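# Remove blue snap-on lid from jar without tipping it

## Task

Get the blue snap-on lid off its jar while keeping that jar from falling over; at the end the jar must stand on the mat with its lid resting away from it, every other jar must be upright, and any jar that was closed must still be closed. Levering or tipping the lid off is allowed.

## Robot and tools

Robot: two 6-joint arms, left_arm and right_arm, each with a two-finger gripper. In every row and every per-joint list the joint order is waist, shoulder, elbow, wrist pitch, wrist yaw, wrist roll; the gripper value comes after them. Stated joint ranges in rad: waist -2.618 to 3.054, shoulder 0.000 to 3.142, elbow 0.000 to 3.142, wrist pitch -1.571 to 1.571, wrist yaw -1.571 to 1.571, wrist roll -2.094 to 2.094. The real ends may differ by up to 0.059 rad.

Frames: the scene frame has its origin at table-top height halfway between the nominal bases, +z up, +x out over the table, and left_arm on the +y side (image sides do not follow arm names). Calibrated bases: left_arm at (+0.030, +0.376, 0) m, quat_wxyz (+1.000, 0, 0, +0.007); right_arm at (+0.025, -0.246, 0) m, quat_wxyz (+1.000, 0, 0, -0.029). Each arm's end_effector_position (m) and end_effector_quat_wxyz, and its wrist camera pose, are given in that arm's own base frame; fixed cameras and the table use the scene frame. Printed hand poses can be a few cm off, more at long reach. The gripper's fingers point along its +z and open along its y; end_effector_position is the point between the pads, about 1 cm behind the tips.

Row format (shared by tools): one flat list of 14 numbers, each in [-1, 1], covering both arms even if one is idle: left_arm's 6 joint values then its opening, then right_arm's 6 joint values then its opening. Joint values are offsets, not poses: they count from the arm's Joint targets as they stood when the action or move began (not from the previous row). Scale: 1.0 equals 2.224 rad for waist, shoulder, elbow and 8.485 rad for the three wrist joints. Sending the same offset again moves further. Opening is absolute: +1 fully open, -1 closed; between those, the fingers go to where grip_measured would read that value. Writing 0 for an arm's joints re-commands its current targets; 0 in the opening slot is a real command (half open), so resend the present opening to leave a gripper alone.

execute_actions(actions, cameras): actions is a list of actions; each action is a table of up to 15 rows, one row per 1/30 s step, the last row held to fill 15 steps (0.5 s). An empty list just returns state and images. An action is refused for both arms if it would push a joint more than 0.059 rad beyond its range; a malformed action or a failing first action rejects the whole call. cameras: list of names (cam_high, cam_low, cam_left_wrist, cam_right_wrist); omitted, null or ["all"] gives all, [] gives none, an unknown name voids the call.

move(target, speed, blend, opening_speed, blocking, cameras): drives all joints of both arms together toward target, either one 14-number row or a list of up to 15 rows, all offsets from the same starting Joint targets (not chained). speed: rad/s for the joint with farthest to go, 0.01 to 12.57, default 0.5, one value or one per target. blend: rad, corner rounding per waypoint, default 0. opening_speed: how fast the commanded opening changes per second on the -1..+1 scale, at least 0.2; use a low value to close gently. blocking=false returns after about 0.5 s while motion continues. Paths take at least 0.5 s, those over 10 s stop short, and they do not avoid obstacles or the other arm. The result adds a move: line such as done, off_target (resting more than 0.035 rad from target), moving, held or fault, plus limits=held if steps were withheld. done does not prove contact or lack of it.

wait(seconds 0 to 10, cameras): lets time pass with commands held; a running move goes on. stop(cameras): brakes a running move. zoom_image(camera, region [x0, y0, x1, y1] in pixels, at most 504x504): closer view of that camera's latest image; all cameras are 672x504. finished_scene(scene 1, optional): ends the scene for good; the lid must stay off and jars stay correct without the robot.

Result lines: Joint positions and Joint velocities per arm (rad, rad/s, then pad gap in m, 0.094 when fully open); "within noise" means the arm is still. Joint targets are what your next offsets count from. grip_measured is the measured opening on the command scale (reads a little wide when empty, somewhat narrow on a squeezed part). grip_effort_nm is motor effort, negative closing, not a true pad force. Joint torques include arm weight; positive means toward larger angle; joints 1 to 3 wrap at ±28 N m. "joint sent to its limit" means a joint hit its real end. "joint command not followed" means a clearance check altered targets. Tool commands show present commands.

Cautions: joint speed is limited, each target stays within 0.339 rad (big joints) or 2.2 rad (wrists) of the measured angle, and targets that would jump the gripper over 200 mm are scaled back, so large motions need several steps. Motors heat when holding loads, staying stretched or pushing into something; MOTOR HOT warns at 75 °C, a fault at 90 °C folds that arm away for good. To stop pressing on something, command targets back past the measured positions. Avoid hitting or squeezing the other arm, dropping or flinging parts, fast collisions, hard pushes, and anything leaving the table. Loose objects may be nudged occasionally.

Each tool is called after "Call:" as name([rows], argument=value, ...), one row to a line, values as JSON.

## Session

Call:
execute_actions(actions=[])

Scene clock: 0.00 s.
left_arm: end_effector_position=(+0.4128, -0.0073, +0.0960) grip_measured=+1.000 grip_effort_nm=n/a end_effector_quat_wxyz=(+0.571, -0.002, +0.821, +0.000) | right_arm: end_effector_position=(+0.4078, -0.0065, +0.0954) grip_measured=+1.000 grip_effort_nm=n/a end_effector_quat_wxyz=(+0.554, +0.026, +0.832, +0.020)
Joint positions: left_arm=[-0.035 1.594 0.439 0.799 -0.036 -0.016 0.094] | right_arm=[-0.034 1.549 0.448 0.705 -0.036 0.053 0.094]
Joint velocities: within noise
Joint torques (N m): no reading
Motor temperatures (°C): left_arm=[36 47 47 51 34 28 33] | right_arm=[28 48 45 46 30 36 33]
Heat: left arm: 51 °C; right arm: 48 °C.
Joint targets: left_arm=[-0.030 1.574 0.458 0.825 -0.041 -0.021] | right_arm=[-0.029 1.536 0.460 0.709 -0.042 0.049]
Tool commands: left_gripper/opening=+1.0 right_gripper/opening=+1.0

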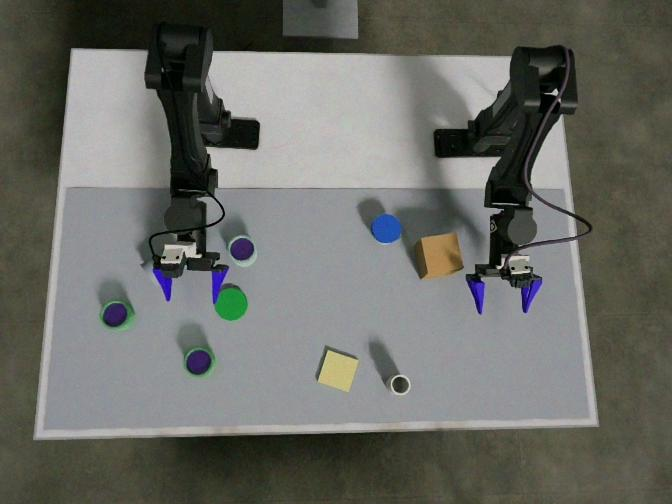

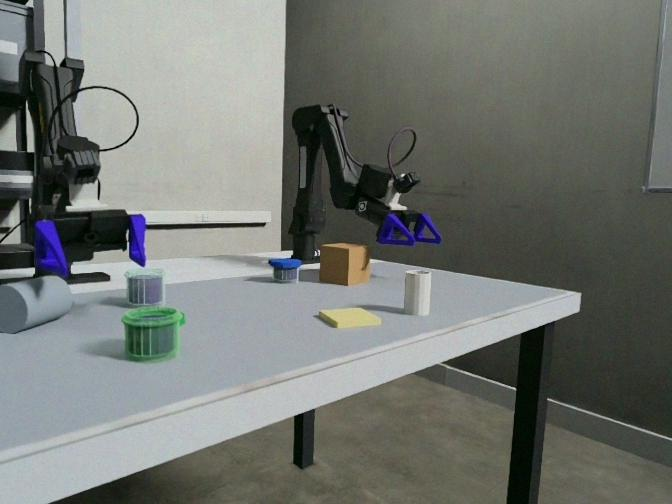

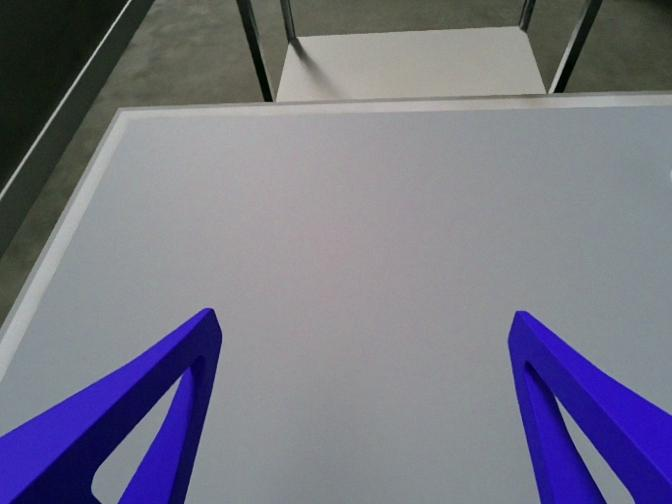

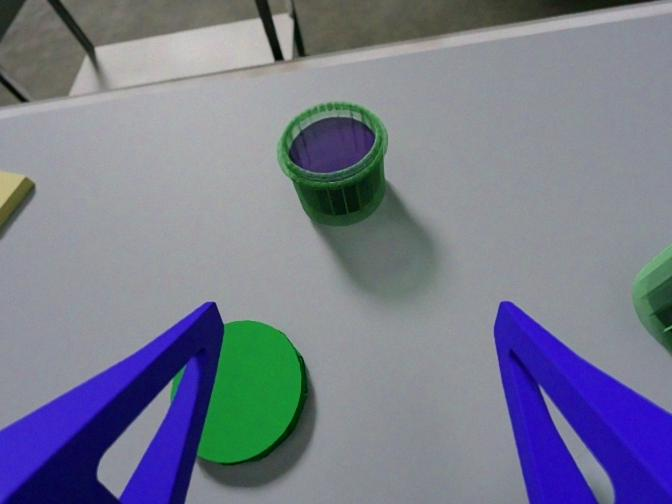

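Call:
zoom_image(camera="cam_high", region=[336, 180, 476, 290])

Call:
zoom_image(camera="cam_low", region=[240, 230, 400, 310])

Call:
zoom_image(camera="cam_low", region=[0, 250, 240, 400])

Scaled by 3.600 from the camera's 672x504 image, which has a finer 960x720 frame.

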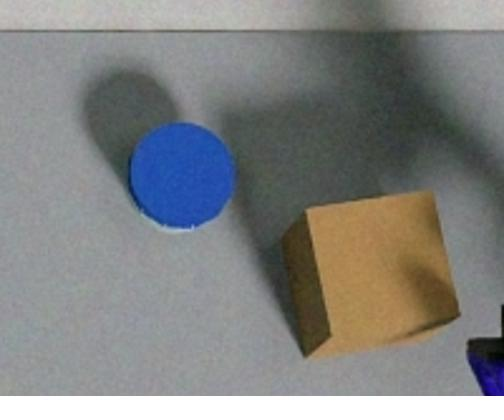

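Scaled by 3.150 from the camera's 672x504 image, which has a finer 960x720 frame.

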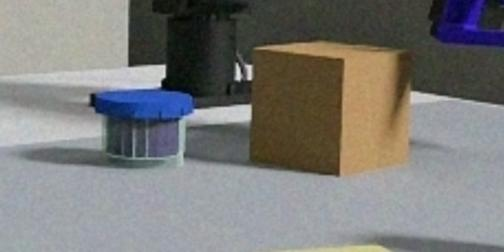

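Scaled by 2.100 from the camera's 672x504 image, which has a finer 960x720 frame.

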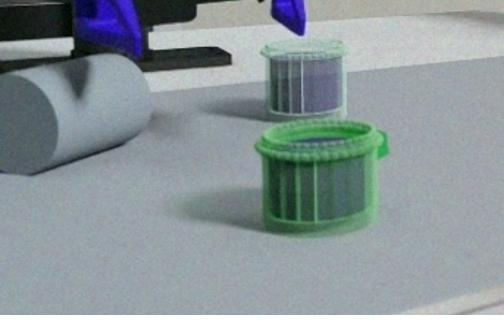

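Call:
move([
  [0,0.0247,0.5207,-0.2607,0.0048,0.0025,1,0,-0.1524,0.0445,-0.0614,0.005,-0.0058,1],
  [-0.337,0.0247,0.5207,-0.2607,0.0048,0.0025,1,0.4807,-0.1524,0.0445,-0.0614,0.005,-0.0058,1],
], speed=1.0, blend=0.2)

Scene clock: 8.63 s.
left_arm: end_effector_position=(+0.2249, -0.2248, +0.1808) grip_measured=+1.000 grip_effort_nm=-0.012 end_effector_quat_wxyz=(+0.063, +0.381, +0.922, -0.026) | right_arm: end_effector_position=(+0.1877, +0.3272, +0.1407) grip_measured=+1.000 grip_effort_nm=-0.017 end_effector_quat_wxyz=(+0.449, -0.422, +0.741, +0.267)
Joint positions: left_arm=[-0.789 1.632 1.571 -1.373 0 -0.005 0.094] | right_arm=[1.042 1.225 0.52 0.232 -0.01 0.013 0.094]
Joint velocities: within noise
Joint torques (N m): left_arm=[0.29 -5.34 9.05 0.23 0.04 0.08] | right_arm=[0.06 -5.45 9.26 1.56 0.05 -0.11]
Motor temperatures (°C): left_arm=[36 47 47 52 34 28 33] | right_arm=[28 49 46 47 30 36 32]
Heat: left arm: 52 °C; right arm: 49 °C.
Joint targets: left_arm=[-0.780 1.629 1.616 -1.387 -0.001 0.000] | right_arm=[1.040 1.198 0.559 0.189 0.001 -0.001]
move: off_target (left_arm, right_arm); left_arm: the elbow is farthest, 0.045 rad from its target; right_arm: the wrist pitch is farthest, 0.044 rad from its target

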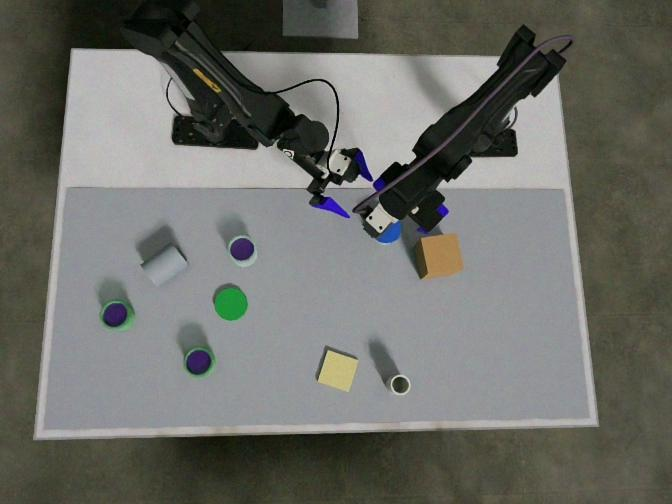

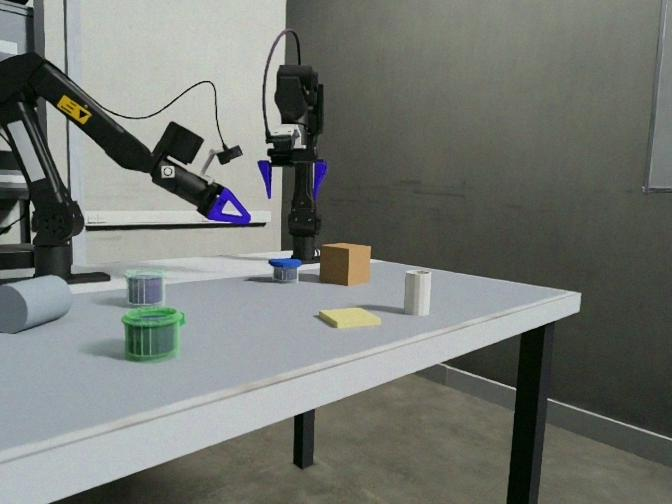

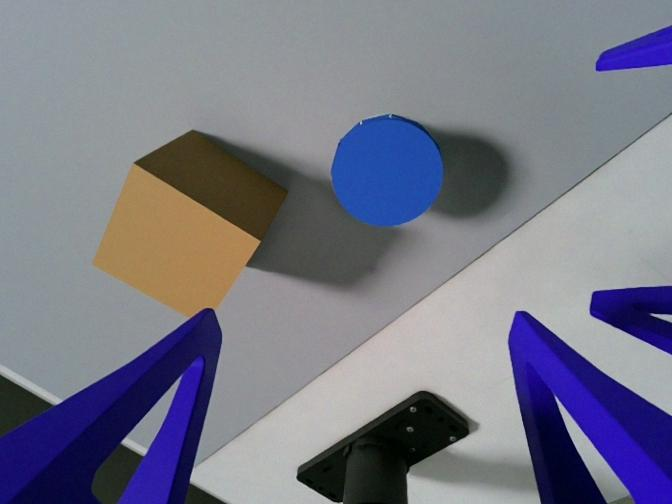

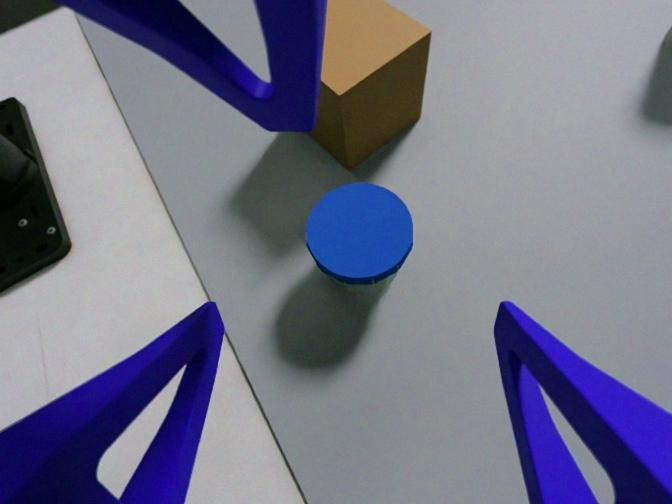

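Call:
move(target=[-0.0157,0,0,0,0,0,1,0,0.2738,-0.1398,0.1114,0,0,1], speed=0.8)

Scene clock: 12.67 s.
left_arm: end_effector_position=(+0.2211, -0.2280, +0.1808) grip_measured=+1.000 grip_effort_nm=-0.017 end_effector_quat_wxyz=(+0.062, +0.387, +0.919, -0.026) | right_arm: end_effector_position=(+0.1826, +0.3184, +0.0192) grip_measured=+1.000 grip_effort_nm=-0.017 end_effector_quat_wxyz=(+0.450, -0.425, +0.740, +0.265)
Joint positions: left_arm=[-0.804 1.632 1.571 -1.375 0 -0.007 0.094] | right_arm=[1.042 1.799 0.253 1.073 -0.01 0.006 0.094]
Joint velocities: within noise
Joint torques (N m): left_arm=[-0.43 -5.35 8.96 0.27 0.04 0.07] | right_arm=[0.46 -4.14 1.95 2.68 0.05 -0.1]
Motor temperatures (°C): left_arm=[35 47 47 51 34 28 33] | right_arm=[28 49 46 47 30 36 32]
Heat: left arm: 51 °C; right arm: 49 °C.
Joint targets: left_arm=[-0.815 1.629 1.616 -1.387 -0.001 0.000] | right_arm=[1.040 1.807 0.248 1.134 0.001 -0.001]
move: off_target (left_arm, right_arm); left_arm: the elbow is farthest, 0.045 rad from its target; right_arm: the wrist pitch is farthest, 0.061 rad from its target

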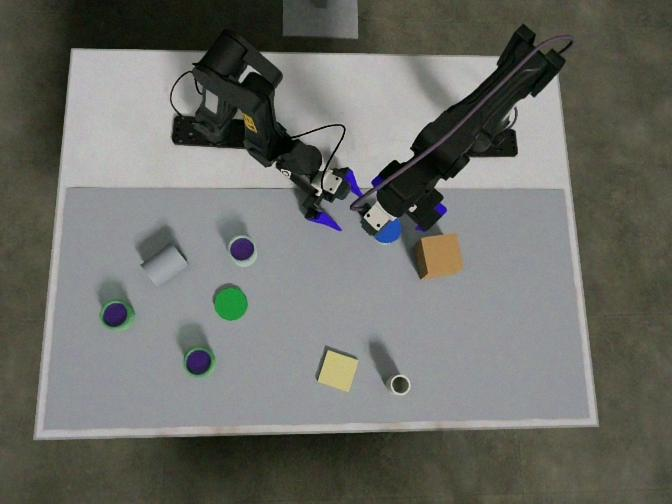

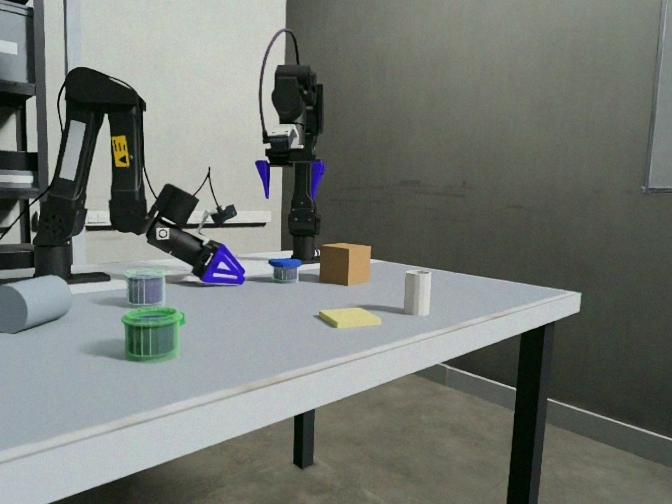

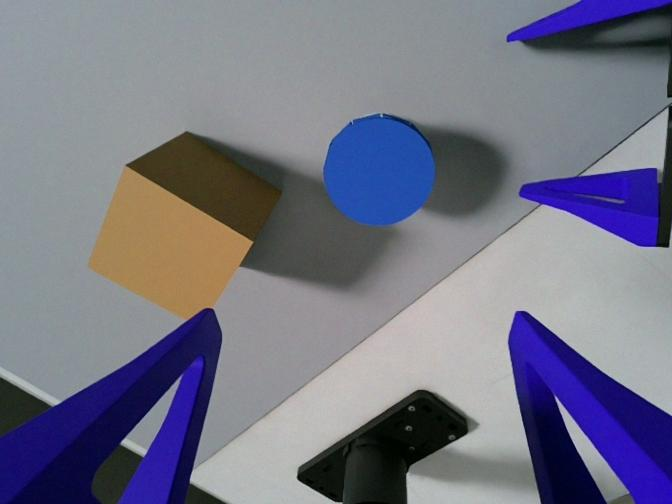

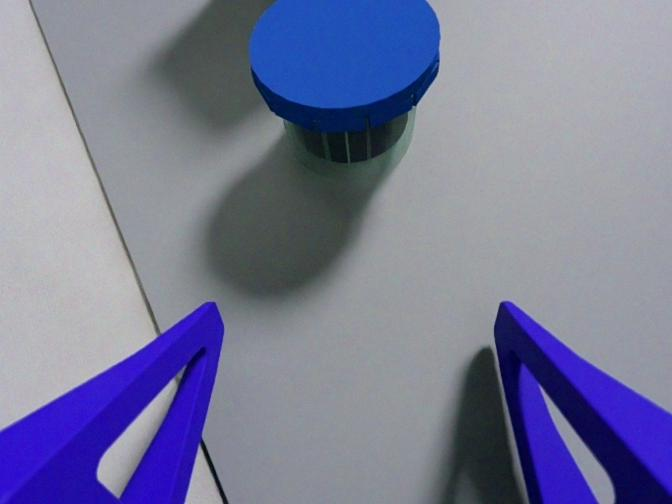

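Call:
move(target=[0,0,0,0,0,0,1,0.006,0.0441,0.0728,-0.0034,0,0,1], speed=0.4)

Scene clock: 14.50 s.
left_arm: end_effector_position=(+0.2211, -0.2280, +0.1808) grip_measured=+1.000 grip_effort_nm=-0.017 end_effector_quat_wxyz=(+0.062, +0.387, +0.919, -0.026) | right_arm: end_effector_position=(+0.2025, +0.3519, +0.0252) grip_measured=+1.000 grip_effort_nm=-0.017 end_effector_quat_wxyz=(+0.466, -0.419, +0.729, +0.274)
Joint positions: left_arm=[-0.804 1.632 1.571 -1.375 0 -0.007 0.094] | right_arm=[1.042 1.894 0.389 1.076 -0.009 0.006 0.094]
Joint velocities: within noise
Joint torques (N m): left_arm=[-0.47 -5.34 8.98 0.27 0.05 0.08] | right_arm=[0.43 -4.89 4.67 2.36 0.06 -0.06]
Motor temperatures (°C): left_arm=[35 47 47 51 34 28 33] | right_arm=[28 49 46 48 30 35 32]
Heat: left arm: 51 °C; right arm: 49 °C.
Joint targets: left_arm=[-0.815 1.629 1.616 -1.387 -0.001 0.000] | right_arm=[1.054 1.905 0.410 1.105 0.001 -0.001]
move: off_target (left_arm); left_arm: the elbow is farthest, 0.045 rad from its target

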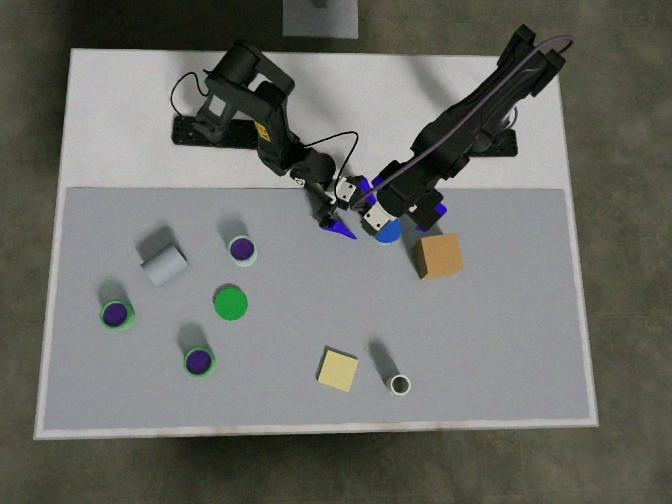

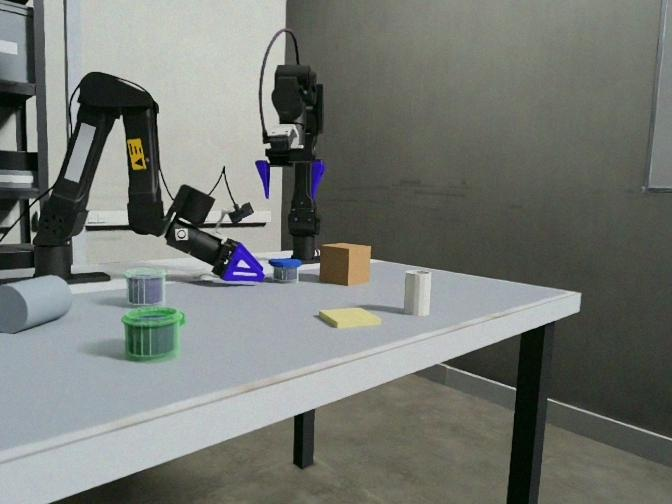

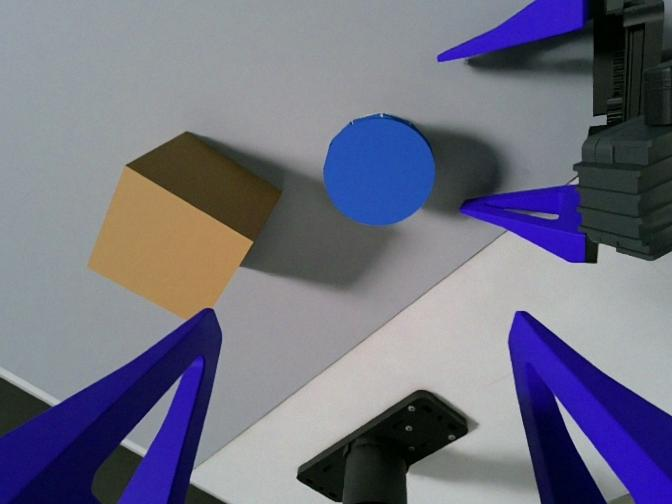

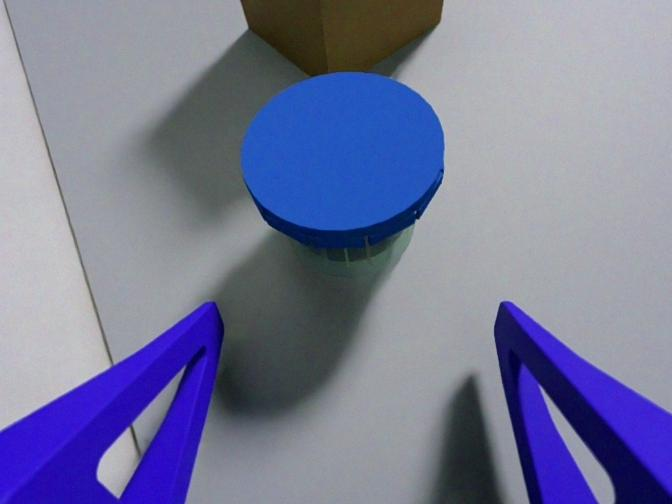

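Call:
move(target=[0,0,0,0,0,0,1,0.0072,0.0493,0.0854,-0.0124,0,0,1], speed=0.3)

Scene clock: 16.17 s.
left_arm: end_effector_position=(+0.2211, -0.2280, +0.1808) grip_measured=+1.000 grip_effort_nm=-0.012 end_effector_quat_wxyz=(+0.062, +0.387, +0.919, -0.026) | right_arm: end_effector_position=(+0.2220, +0.3977, +0.0317) grip_measured=+1.000 grip_effort_nm=-0.017 end_effector_quat_wxyz=(+0.482, -0.417, +0.716, +0.286)
Joint positions: left_arm=[-0.804 1.632 1.571 -1.375 0 -0.007 0.094] | right_arm=[1.058 2.003 0.575 1.045 -0.004 0.007 0.094]
Joint velocities: within noise
Joint torques (N m): left_arm=[-0.36 -5.2 8.95 0.28 0.02 0.07] | right_arm=[0.43 -6.32 5.31 1.6 0.07 -0.12]
Motor temperatures (°C): left_arm=[35 47 47 51 34 28 33] | right_arm=[28 48 46 48 30 35 32]
Heat: left arm: 51 °C; right arm: 48 °C.
Joint targets: left_arm=[-0.815 1.629 1.616 -1.387 -0.001 0.000] | right_arm=[1.070 2.014 0.600 1.000 0.001 -0.001]
move: off_target (left_arm, right_arm); left_arm: the elbow is farthest, 0.045 rad from its target; right_arm: the wrist pitch is farthest, 0.046 rad from its target

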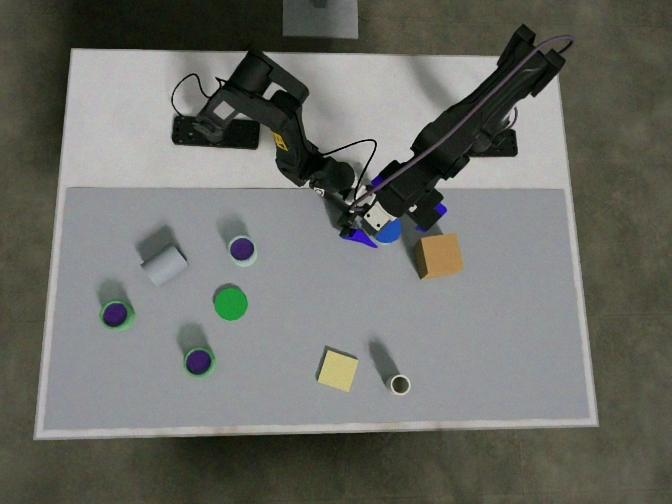

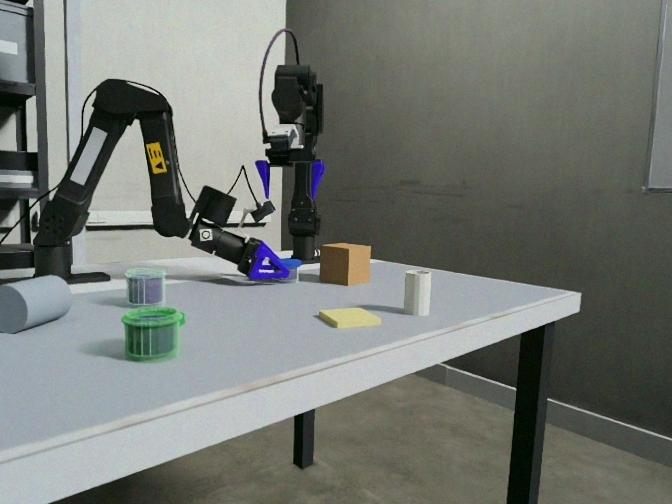

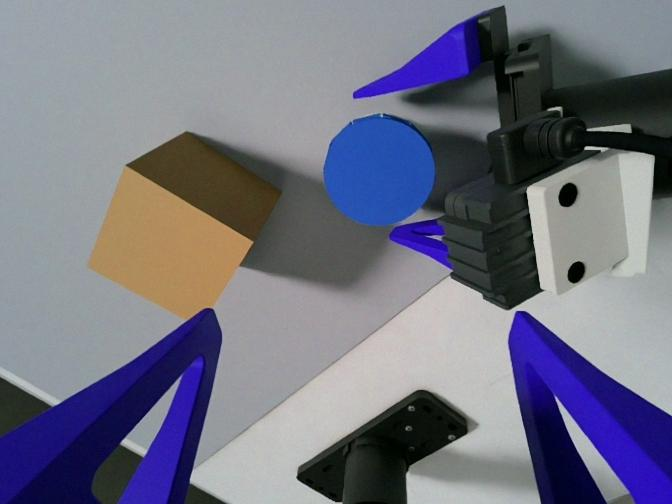

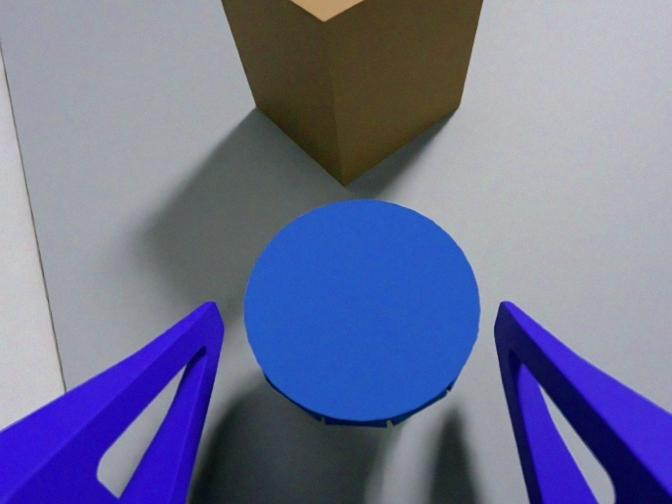

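Call:
move(target=[0,0,0,0,0,0,1,0,0.0297,0.0171,-0.001,0,0,1], speed=0.3)

Scene clock: 17.67 s.
left_arm: end_effector_position=(+0.2211, -0.2280, +0.1808) grip_measured=+1.000 grip_effort_nm=-0.012 end_effector_quat_wxyz=(+0.062, +0.387, +0.920, -0.026) | right_arm: end_effector_position=(+0.2250, +0.4030, +0.0150) grip_measured=+1.000 grip_effort_nm=-0.012 end_effector_quat_wxyz=(+0.470, -0.420, +0.724, +0.280)
Joint positions: left_arm=[-0.804 1.632 1.571 -1.375 0 -0.008 0.094] | right_arm=[1.058 2.066 0.613 1.039 -0.004 0.009 0.094]
Joint velocities: within noise
Joint torques (N m): left_arm=[-0.49 -5.2 9.01 0.26 0.05 0.05] | right_arm=[0.39 -6.48 5.27 1.56 0.05 -0.11]
Motor temperatures (°C): left_arm=[35 47 47 50 34 28 33] | right_arm=[28 48 46 47 30 35 32]
Heat: left arm: 50 °C; right arm: 48 °C.
Joint targets: left_arm=[-0.815 1.629 1.616 -1.387 -0.001 0.000] | right_arm=[1.070 2.080 0.638 0.991 0.001 -0.001]
move: off_target (left_arm, right_arm); left_arm: the elbow is farthest, 0.045 rad from its target; right_arm: the wrist pitch is farthest, 0.048 rad from its target

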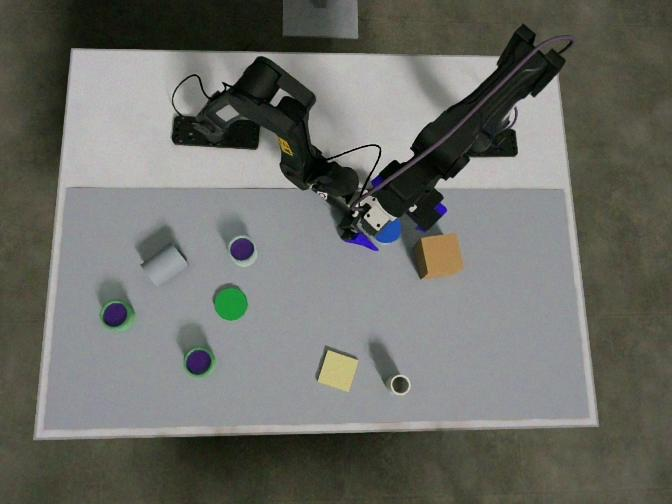

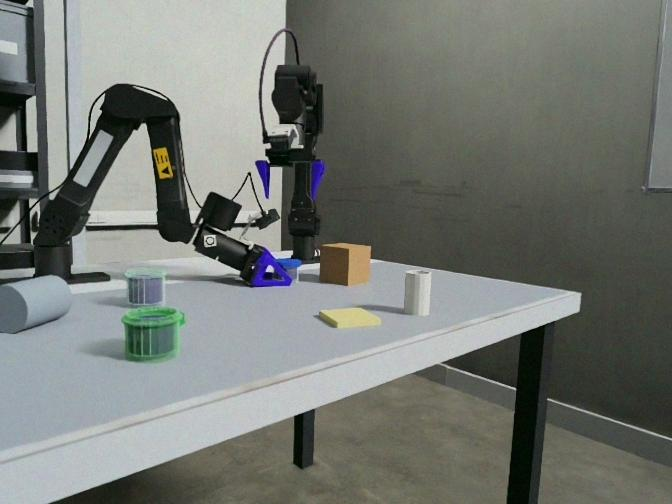

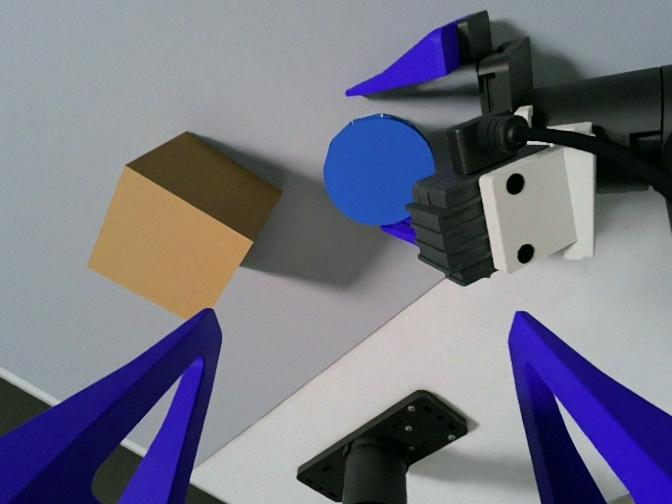

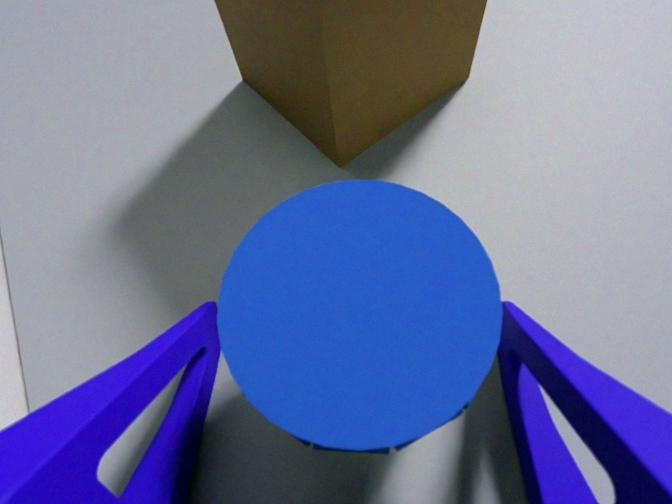

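Call:
zoom_image(camera="cam_low", region=[180, 150, 340, 300])

Call:
zoom_image(camera="cam_high", region=[300, 140, 450, 280])

Call:
zoom_image(camera="cam_left_wrist", region=[300, 0, 672, 300])

Scaled by 3.150 from the camera's 672x504 image, which has a finer 960x720 frame.

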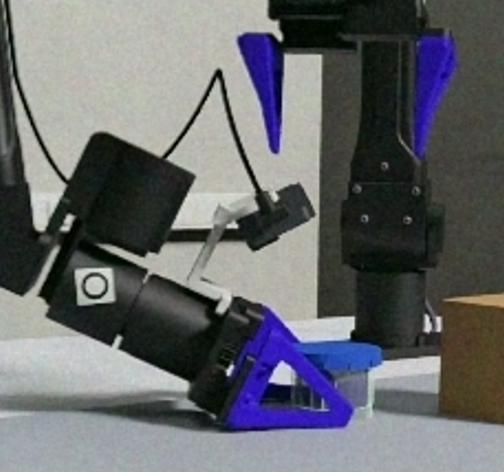

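Scaled by 3.360 from the camera's 672x504 image, which has a finer 960x720 frame.

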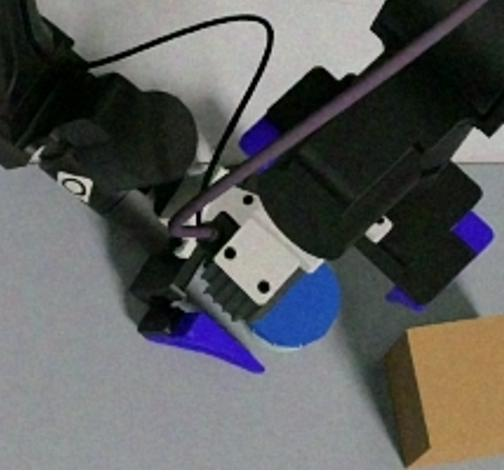

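Scaled by 1.355 from the camera's 672x504 image, which has a finer 960x720 frame.

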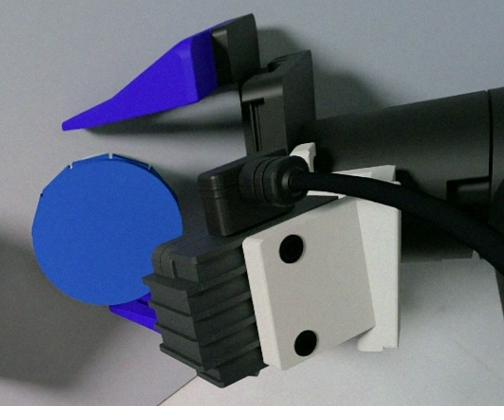

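Call:
move(target=[0,0,0,0,0,0,1,0,0,0,0,0,0,0.0], opening_speed=0.6)

Scene clock: 26.33 s.
left_arm: end_effector_position=(+0.2211, -0.2280, +0.1808) grip_measured=+1.000 grip_effort_nm=-0.017 end_effector_quat_wxyz=(+0.062, +0.387, +0.920, -0.026) | right_arm: end_effector_position=(+0.2267, +0.4021, +0.0150) grip_measured=+0.191 grip_effort_nm=-1.043 end_effector_quat_wxyz=(+0.472, -0.417, +0.726, +0.276)
Joint positions: left_arm=[-0.804 1.632 1.571 -1.375 0 -0.008 0.094] | right_arm=[1.058 2.066 0.613 1.039 0.007 0.012 0.056]
Joint velocities: within noise
Joint torques (N m): left_arm=[-0.43 -5.26 9.03 0.25 0.04 0.08] | right_arm=[0.43 -6.53 5.14 1.58 0.02 -0.13]
Motor temperatures (°C): left_arm=[35 47 47 49 33 28 33] | right_arm=[28 49 45 47 30 35 32]
Heat: left arm: 49 °C; right arm: 49 °C.
Joint targets: left_arm=[-0.815 1.629 1.616 -1.387 -0.001 0.000] | right_arm=[1.070 2.080 0.638 0.991 0.001 -0.001]
move: off_target (left_arm, right_arm); left_arm: the elbow is farthest, 0.045 rad from its target; right_arm: the wrist pitch is farthest, 0.048 rad from its target

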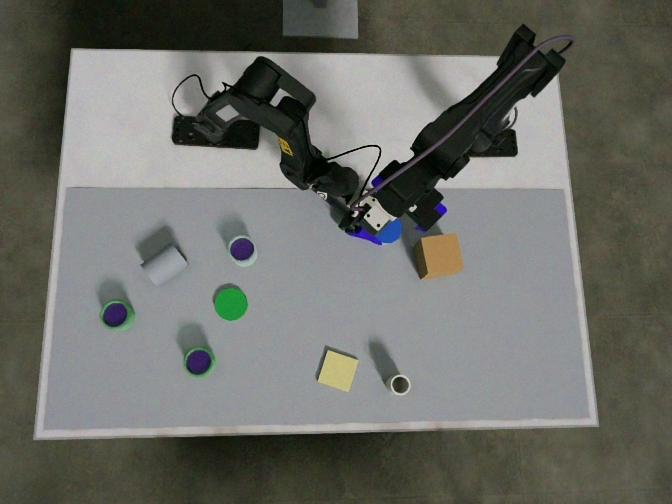

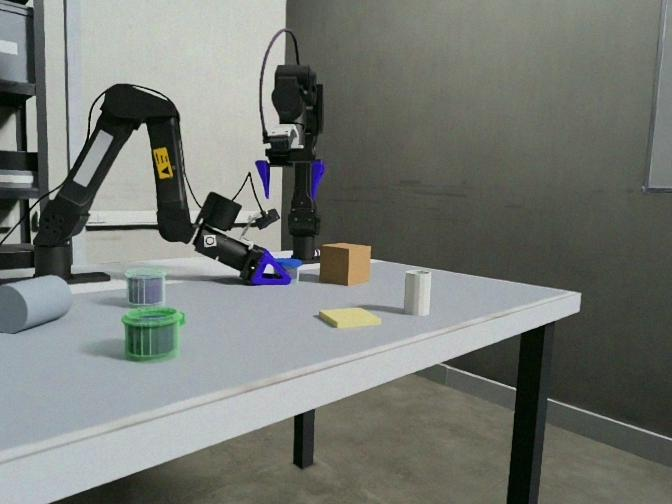

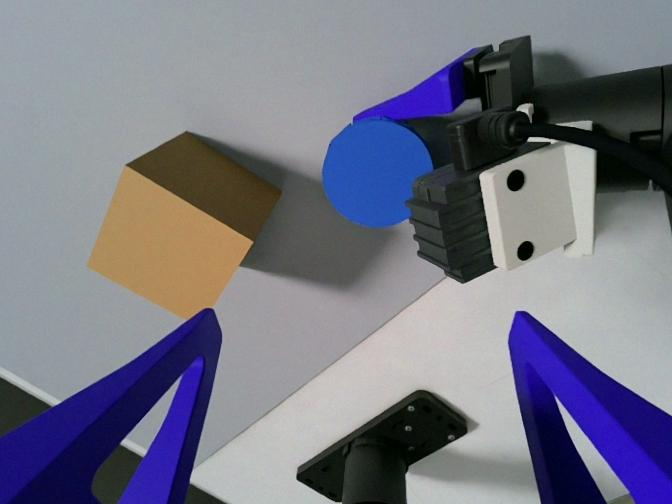

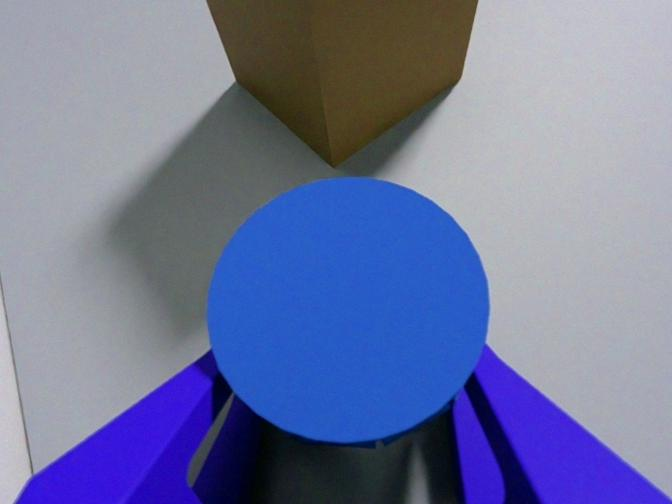

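Call:
move([
  [0.0967,0,0,0,0,0,-1,0,0,0,0,0,0,0.0],
  [0.0967,-0.3112,-0.6225,0.1759,0,0,-1,0,0,0,0,0,0,0.0],
  [0.0517,-0.3112,-0.6225,0.1759,0,0,-1,0,0,0,0,0,0,0.0],
], speed=0.8, opening_speed=2)

Scene clock: 32.50 s.
left_arm: end_effector_position=(+0.2128, -0.1790, +0.0524) grip_measured=-0.992 grip_effort_nm=-0.462 end_effector_quat_wxyz=(+0.387, +0.312, +0.856, -0.144) | right_arm: end_effector_position=(+0.2267, +0.4021, +0.0150) grip_measured=+0.191 grip_effort_nm=-1.048 end_effector_quat_wxyz=(+0.472, -0.417, +0.726, +0.276)
Joint positions: left_arm=[-0.701 0.96 0.23 0.01 0.003 -0.003 0] | right_arm=[1.058 2.066 0.613 1.039 0.007 0.012 0.056]
Joint velocities: within noise
Joint torques (N m): left_arm=[-0.34 -2.15 6.17 2.78 0.02 0.05] | right_arm=[0.57 -6.61 5.12 1.58 -0.01 -0.11]
Motor temperatures (°C): left_arm=[35 46 47 49 33 28 33] | right_arm=[28 49 45 46 30 35 33]
Heat: left arm: 49 °C; right arm: 49 °C.
Joint targets: left_arm=[-0.700 0.937 0.231 0.106 -0.001 0.000] | right_arm=[1.070 2.080 0.638 0.991 0.001 -0.001]
move: off_target (left_arm, right_arm); left_arm: the wrist pitch is farthest, 0.095 rad from its target; right_arm: the wrist pitch is farthest, 0.048 rad from its target

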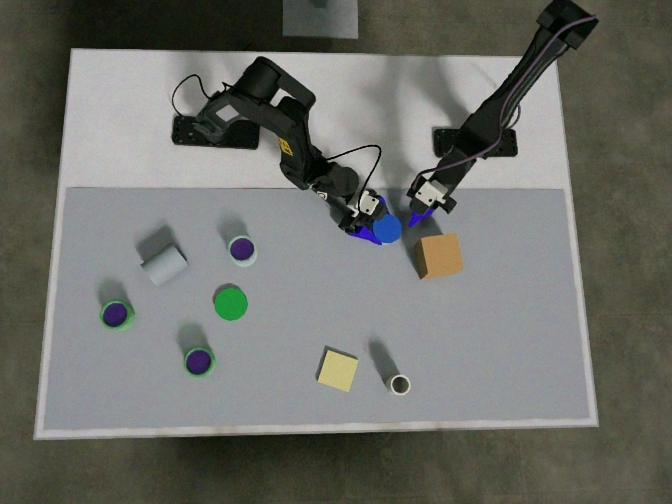

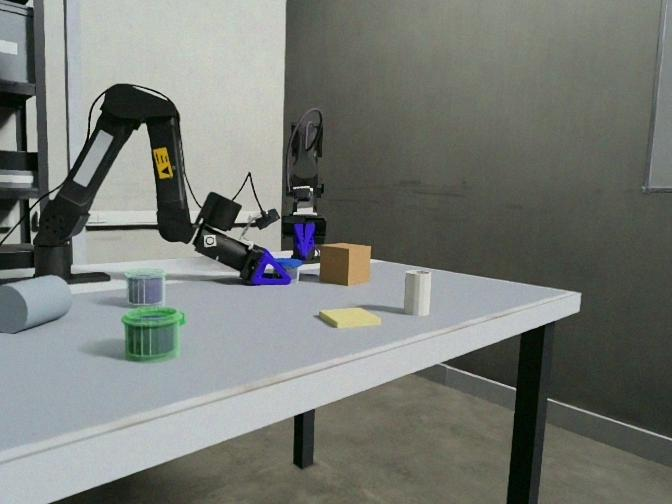

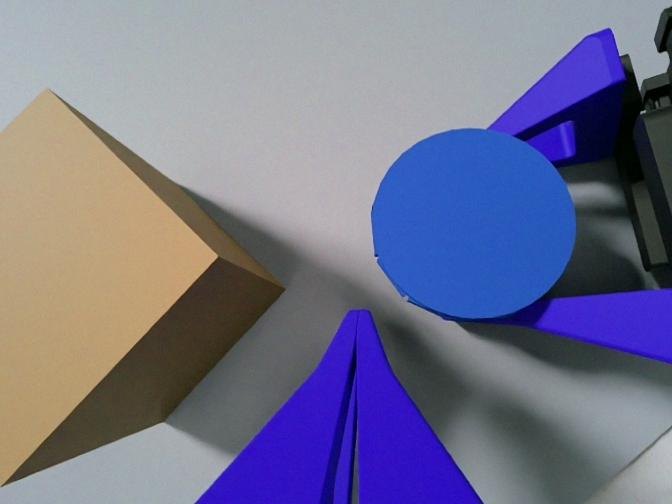

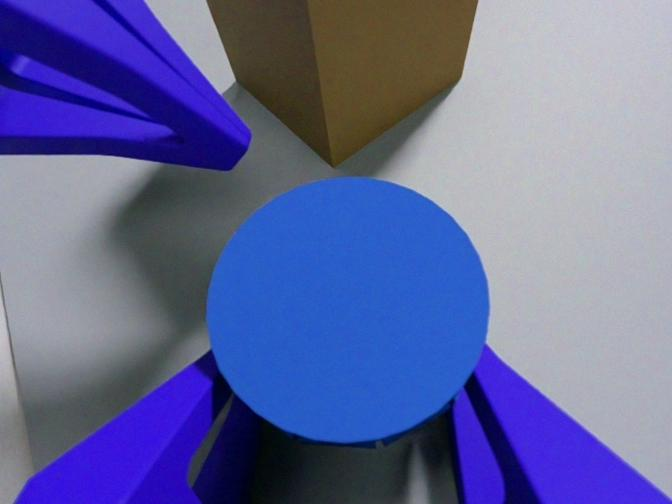

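Call:
zoom_image(camera="cam_high", region=[350, 180, 450, 260])

Call:
zoom_image(camera="cam_low", region=[240, 200, 340, 300])

Scaled by 5.040 from the camera's 672x504 image, which has a finer 960x720 frame.

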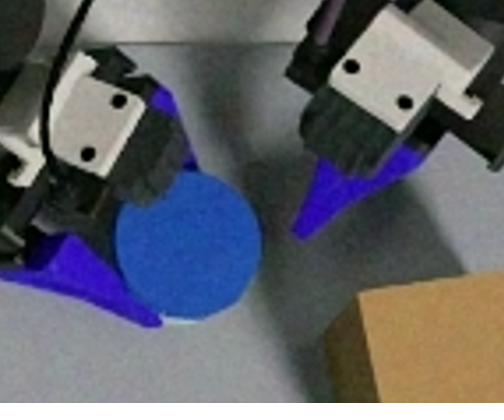

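Scaled by 5.040 from the camera's 672x504 image, which has a finer 960x720 frame.

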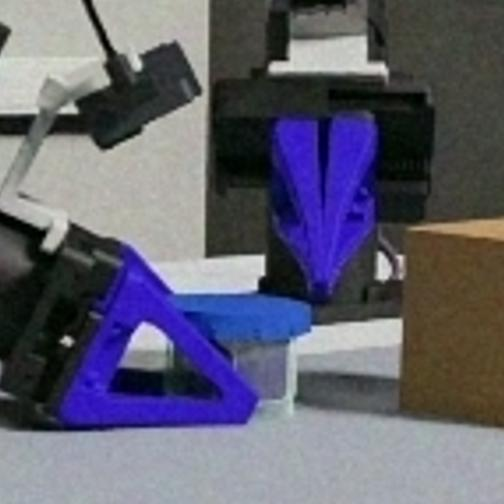

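Call:
move([
  [0,0,0,0,0,0,-1,0,0,0,0,0,0,0.9],
  [0.135,0,0,0,0,0,-1,0,-0.1574,0.0324,-0.0473,0,0,0.9],
  [0.135,0,0,0,0,0,-1,0,-0.0585,0.4371,-0.2146,0,0,0.9],
], speed=[0.6,0.5,1.0], opening_speed=1.5)

Scene clock: 41.53 s.
left_arm: end_effector_position=(+0.2539, -0.1158, +0.0544) grip_measured=-0.992 grip_effort_nm=-0.462 end_effector_quat_wxyz=(+0.406, +0.191, +0.888, -0.096) | right_arm: end_effector_position=(+0.2253, +0.4035, +0.1049) grip_measured=+0.897 grip_effort_nm=0.120 end_effector_quat_wxyz=(+0.171, -0.490, +0.849, +0.103)
Joint positions: left_arm=[-0.419 0.956 0.23 0.015 0.02 -0.003 0] | right_arm=[1.058 1.938 1.574 -0.804 -0.004 0.012 0.089]
Joint velocities: within noise
Joint torques (N m): left_arm=[1.13 -1.84 6.12 2.75 -0.12 0.06] | right_arm=[0.66 -8.62 8.91 0.9 0.03 -0.08]
Motor temperatures (°C): left_arm=[35 46 46 52 33 28 32] | right_arm=[28 49 45 45 30 35 33]
Heat: left arm: 52 °C; right arm: 49 °C.
Joint targets: left_arm=[-0.400 0.937 0.231 0.106 -0.001 0.000] | right_arm=[1.070 1.950 1.610 -0.830 0.001 -0.001]
move: off_target (left_arm, right_arm); left_arm: the wrist pitch is farthest, 0.091 rad from its target; right_arm: the elbow is farthest, 0.037 rad from its target

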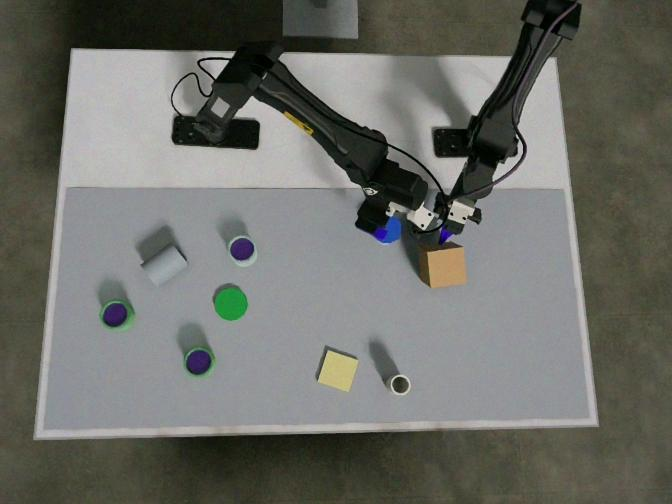

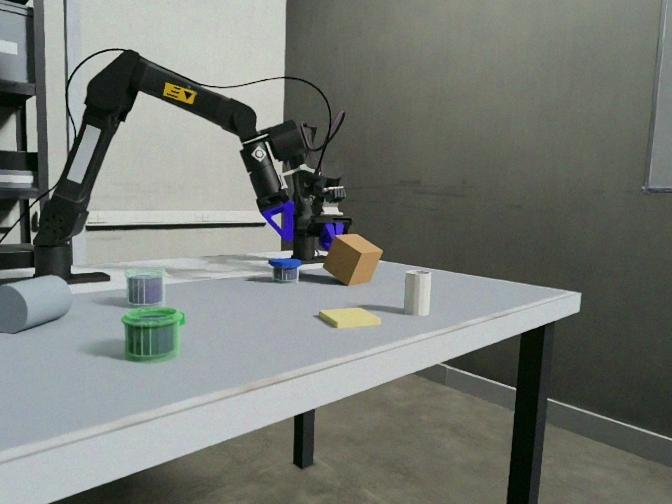

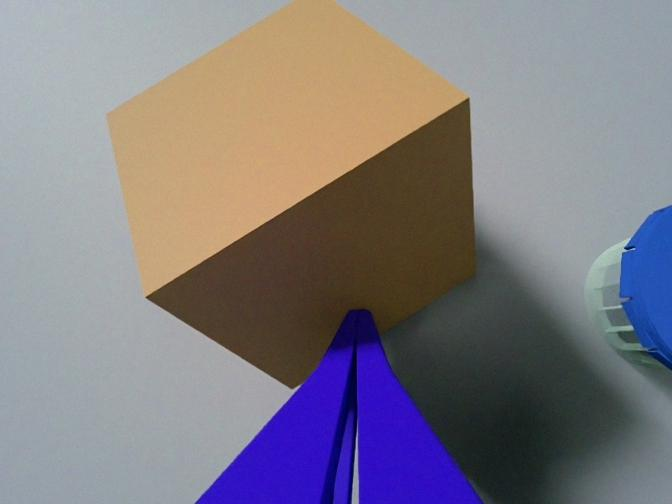

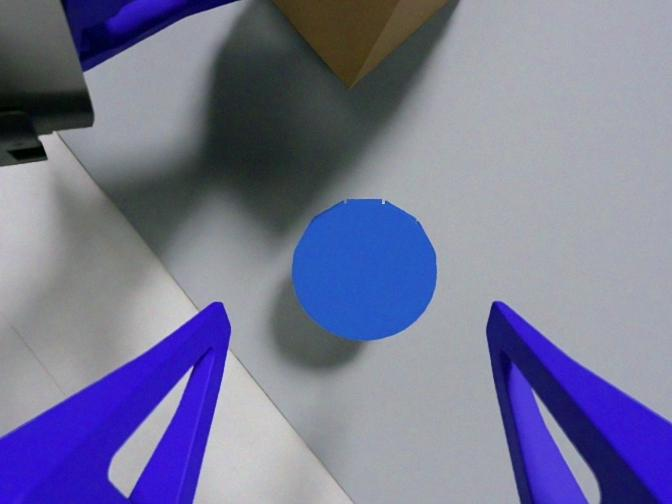

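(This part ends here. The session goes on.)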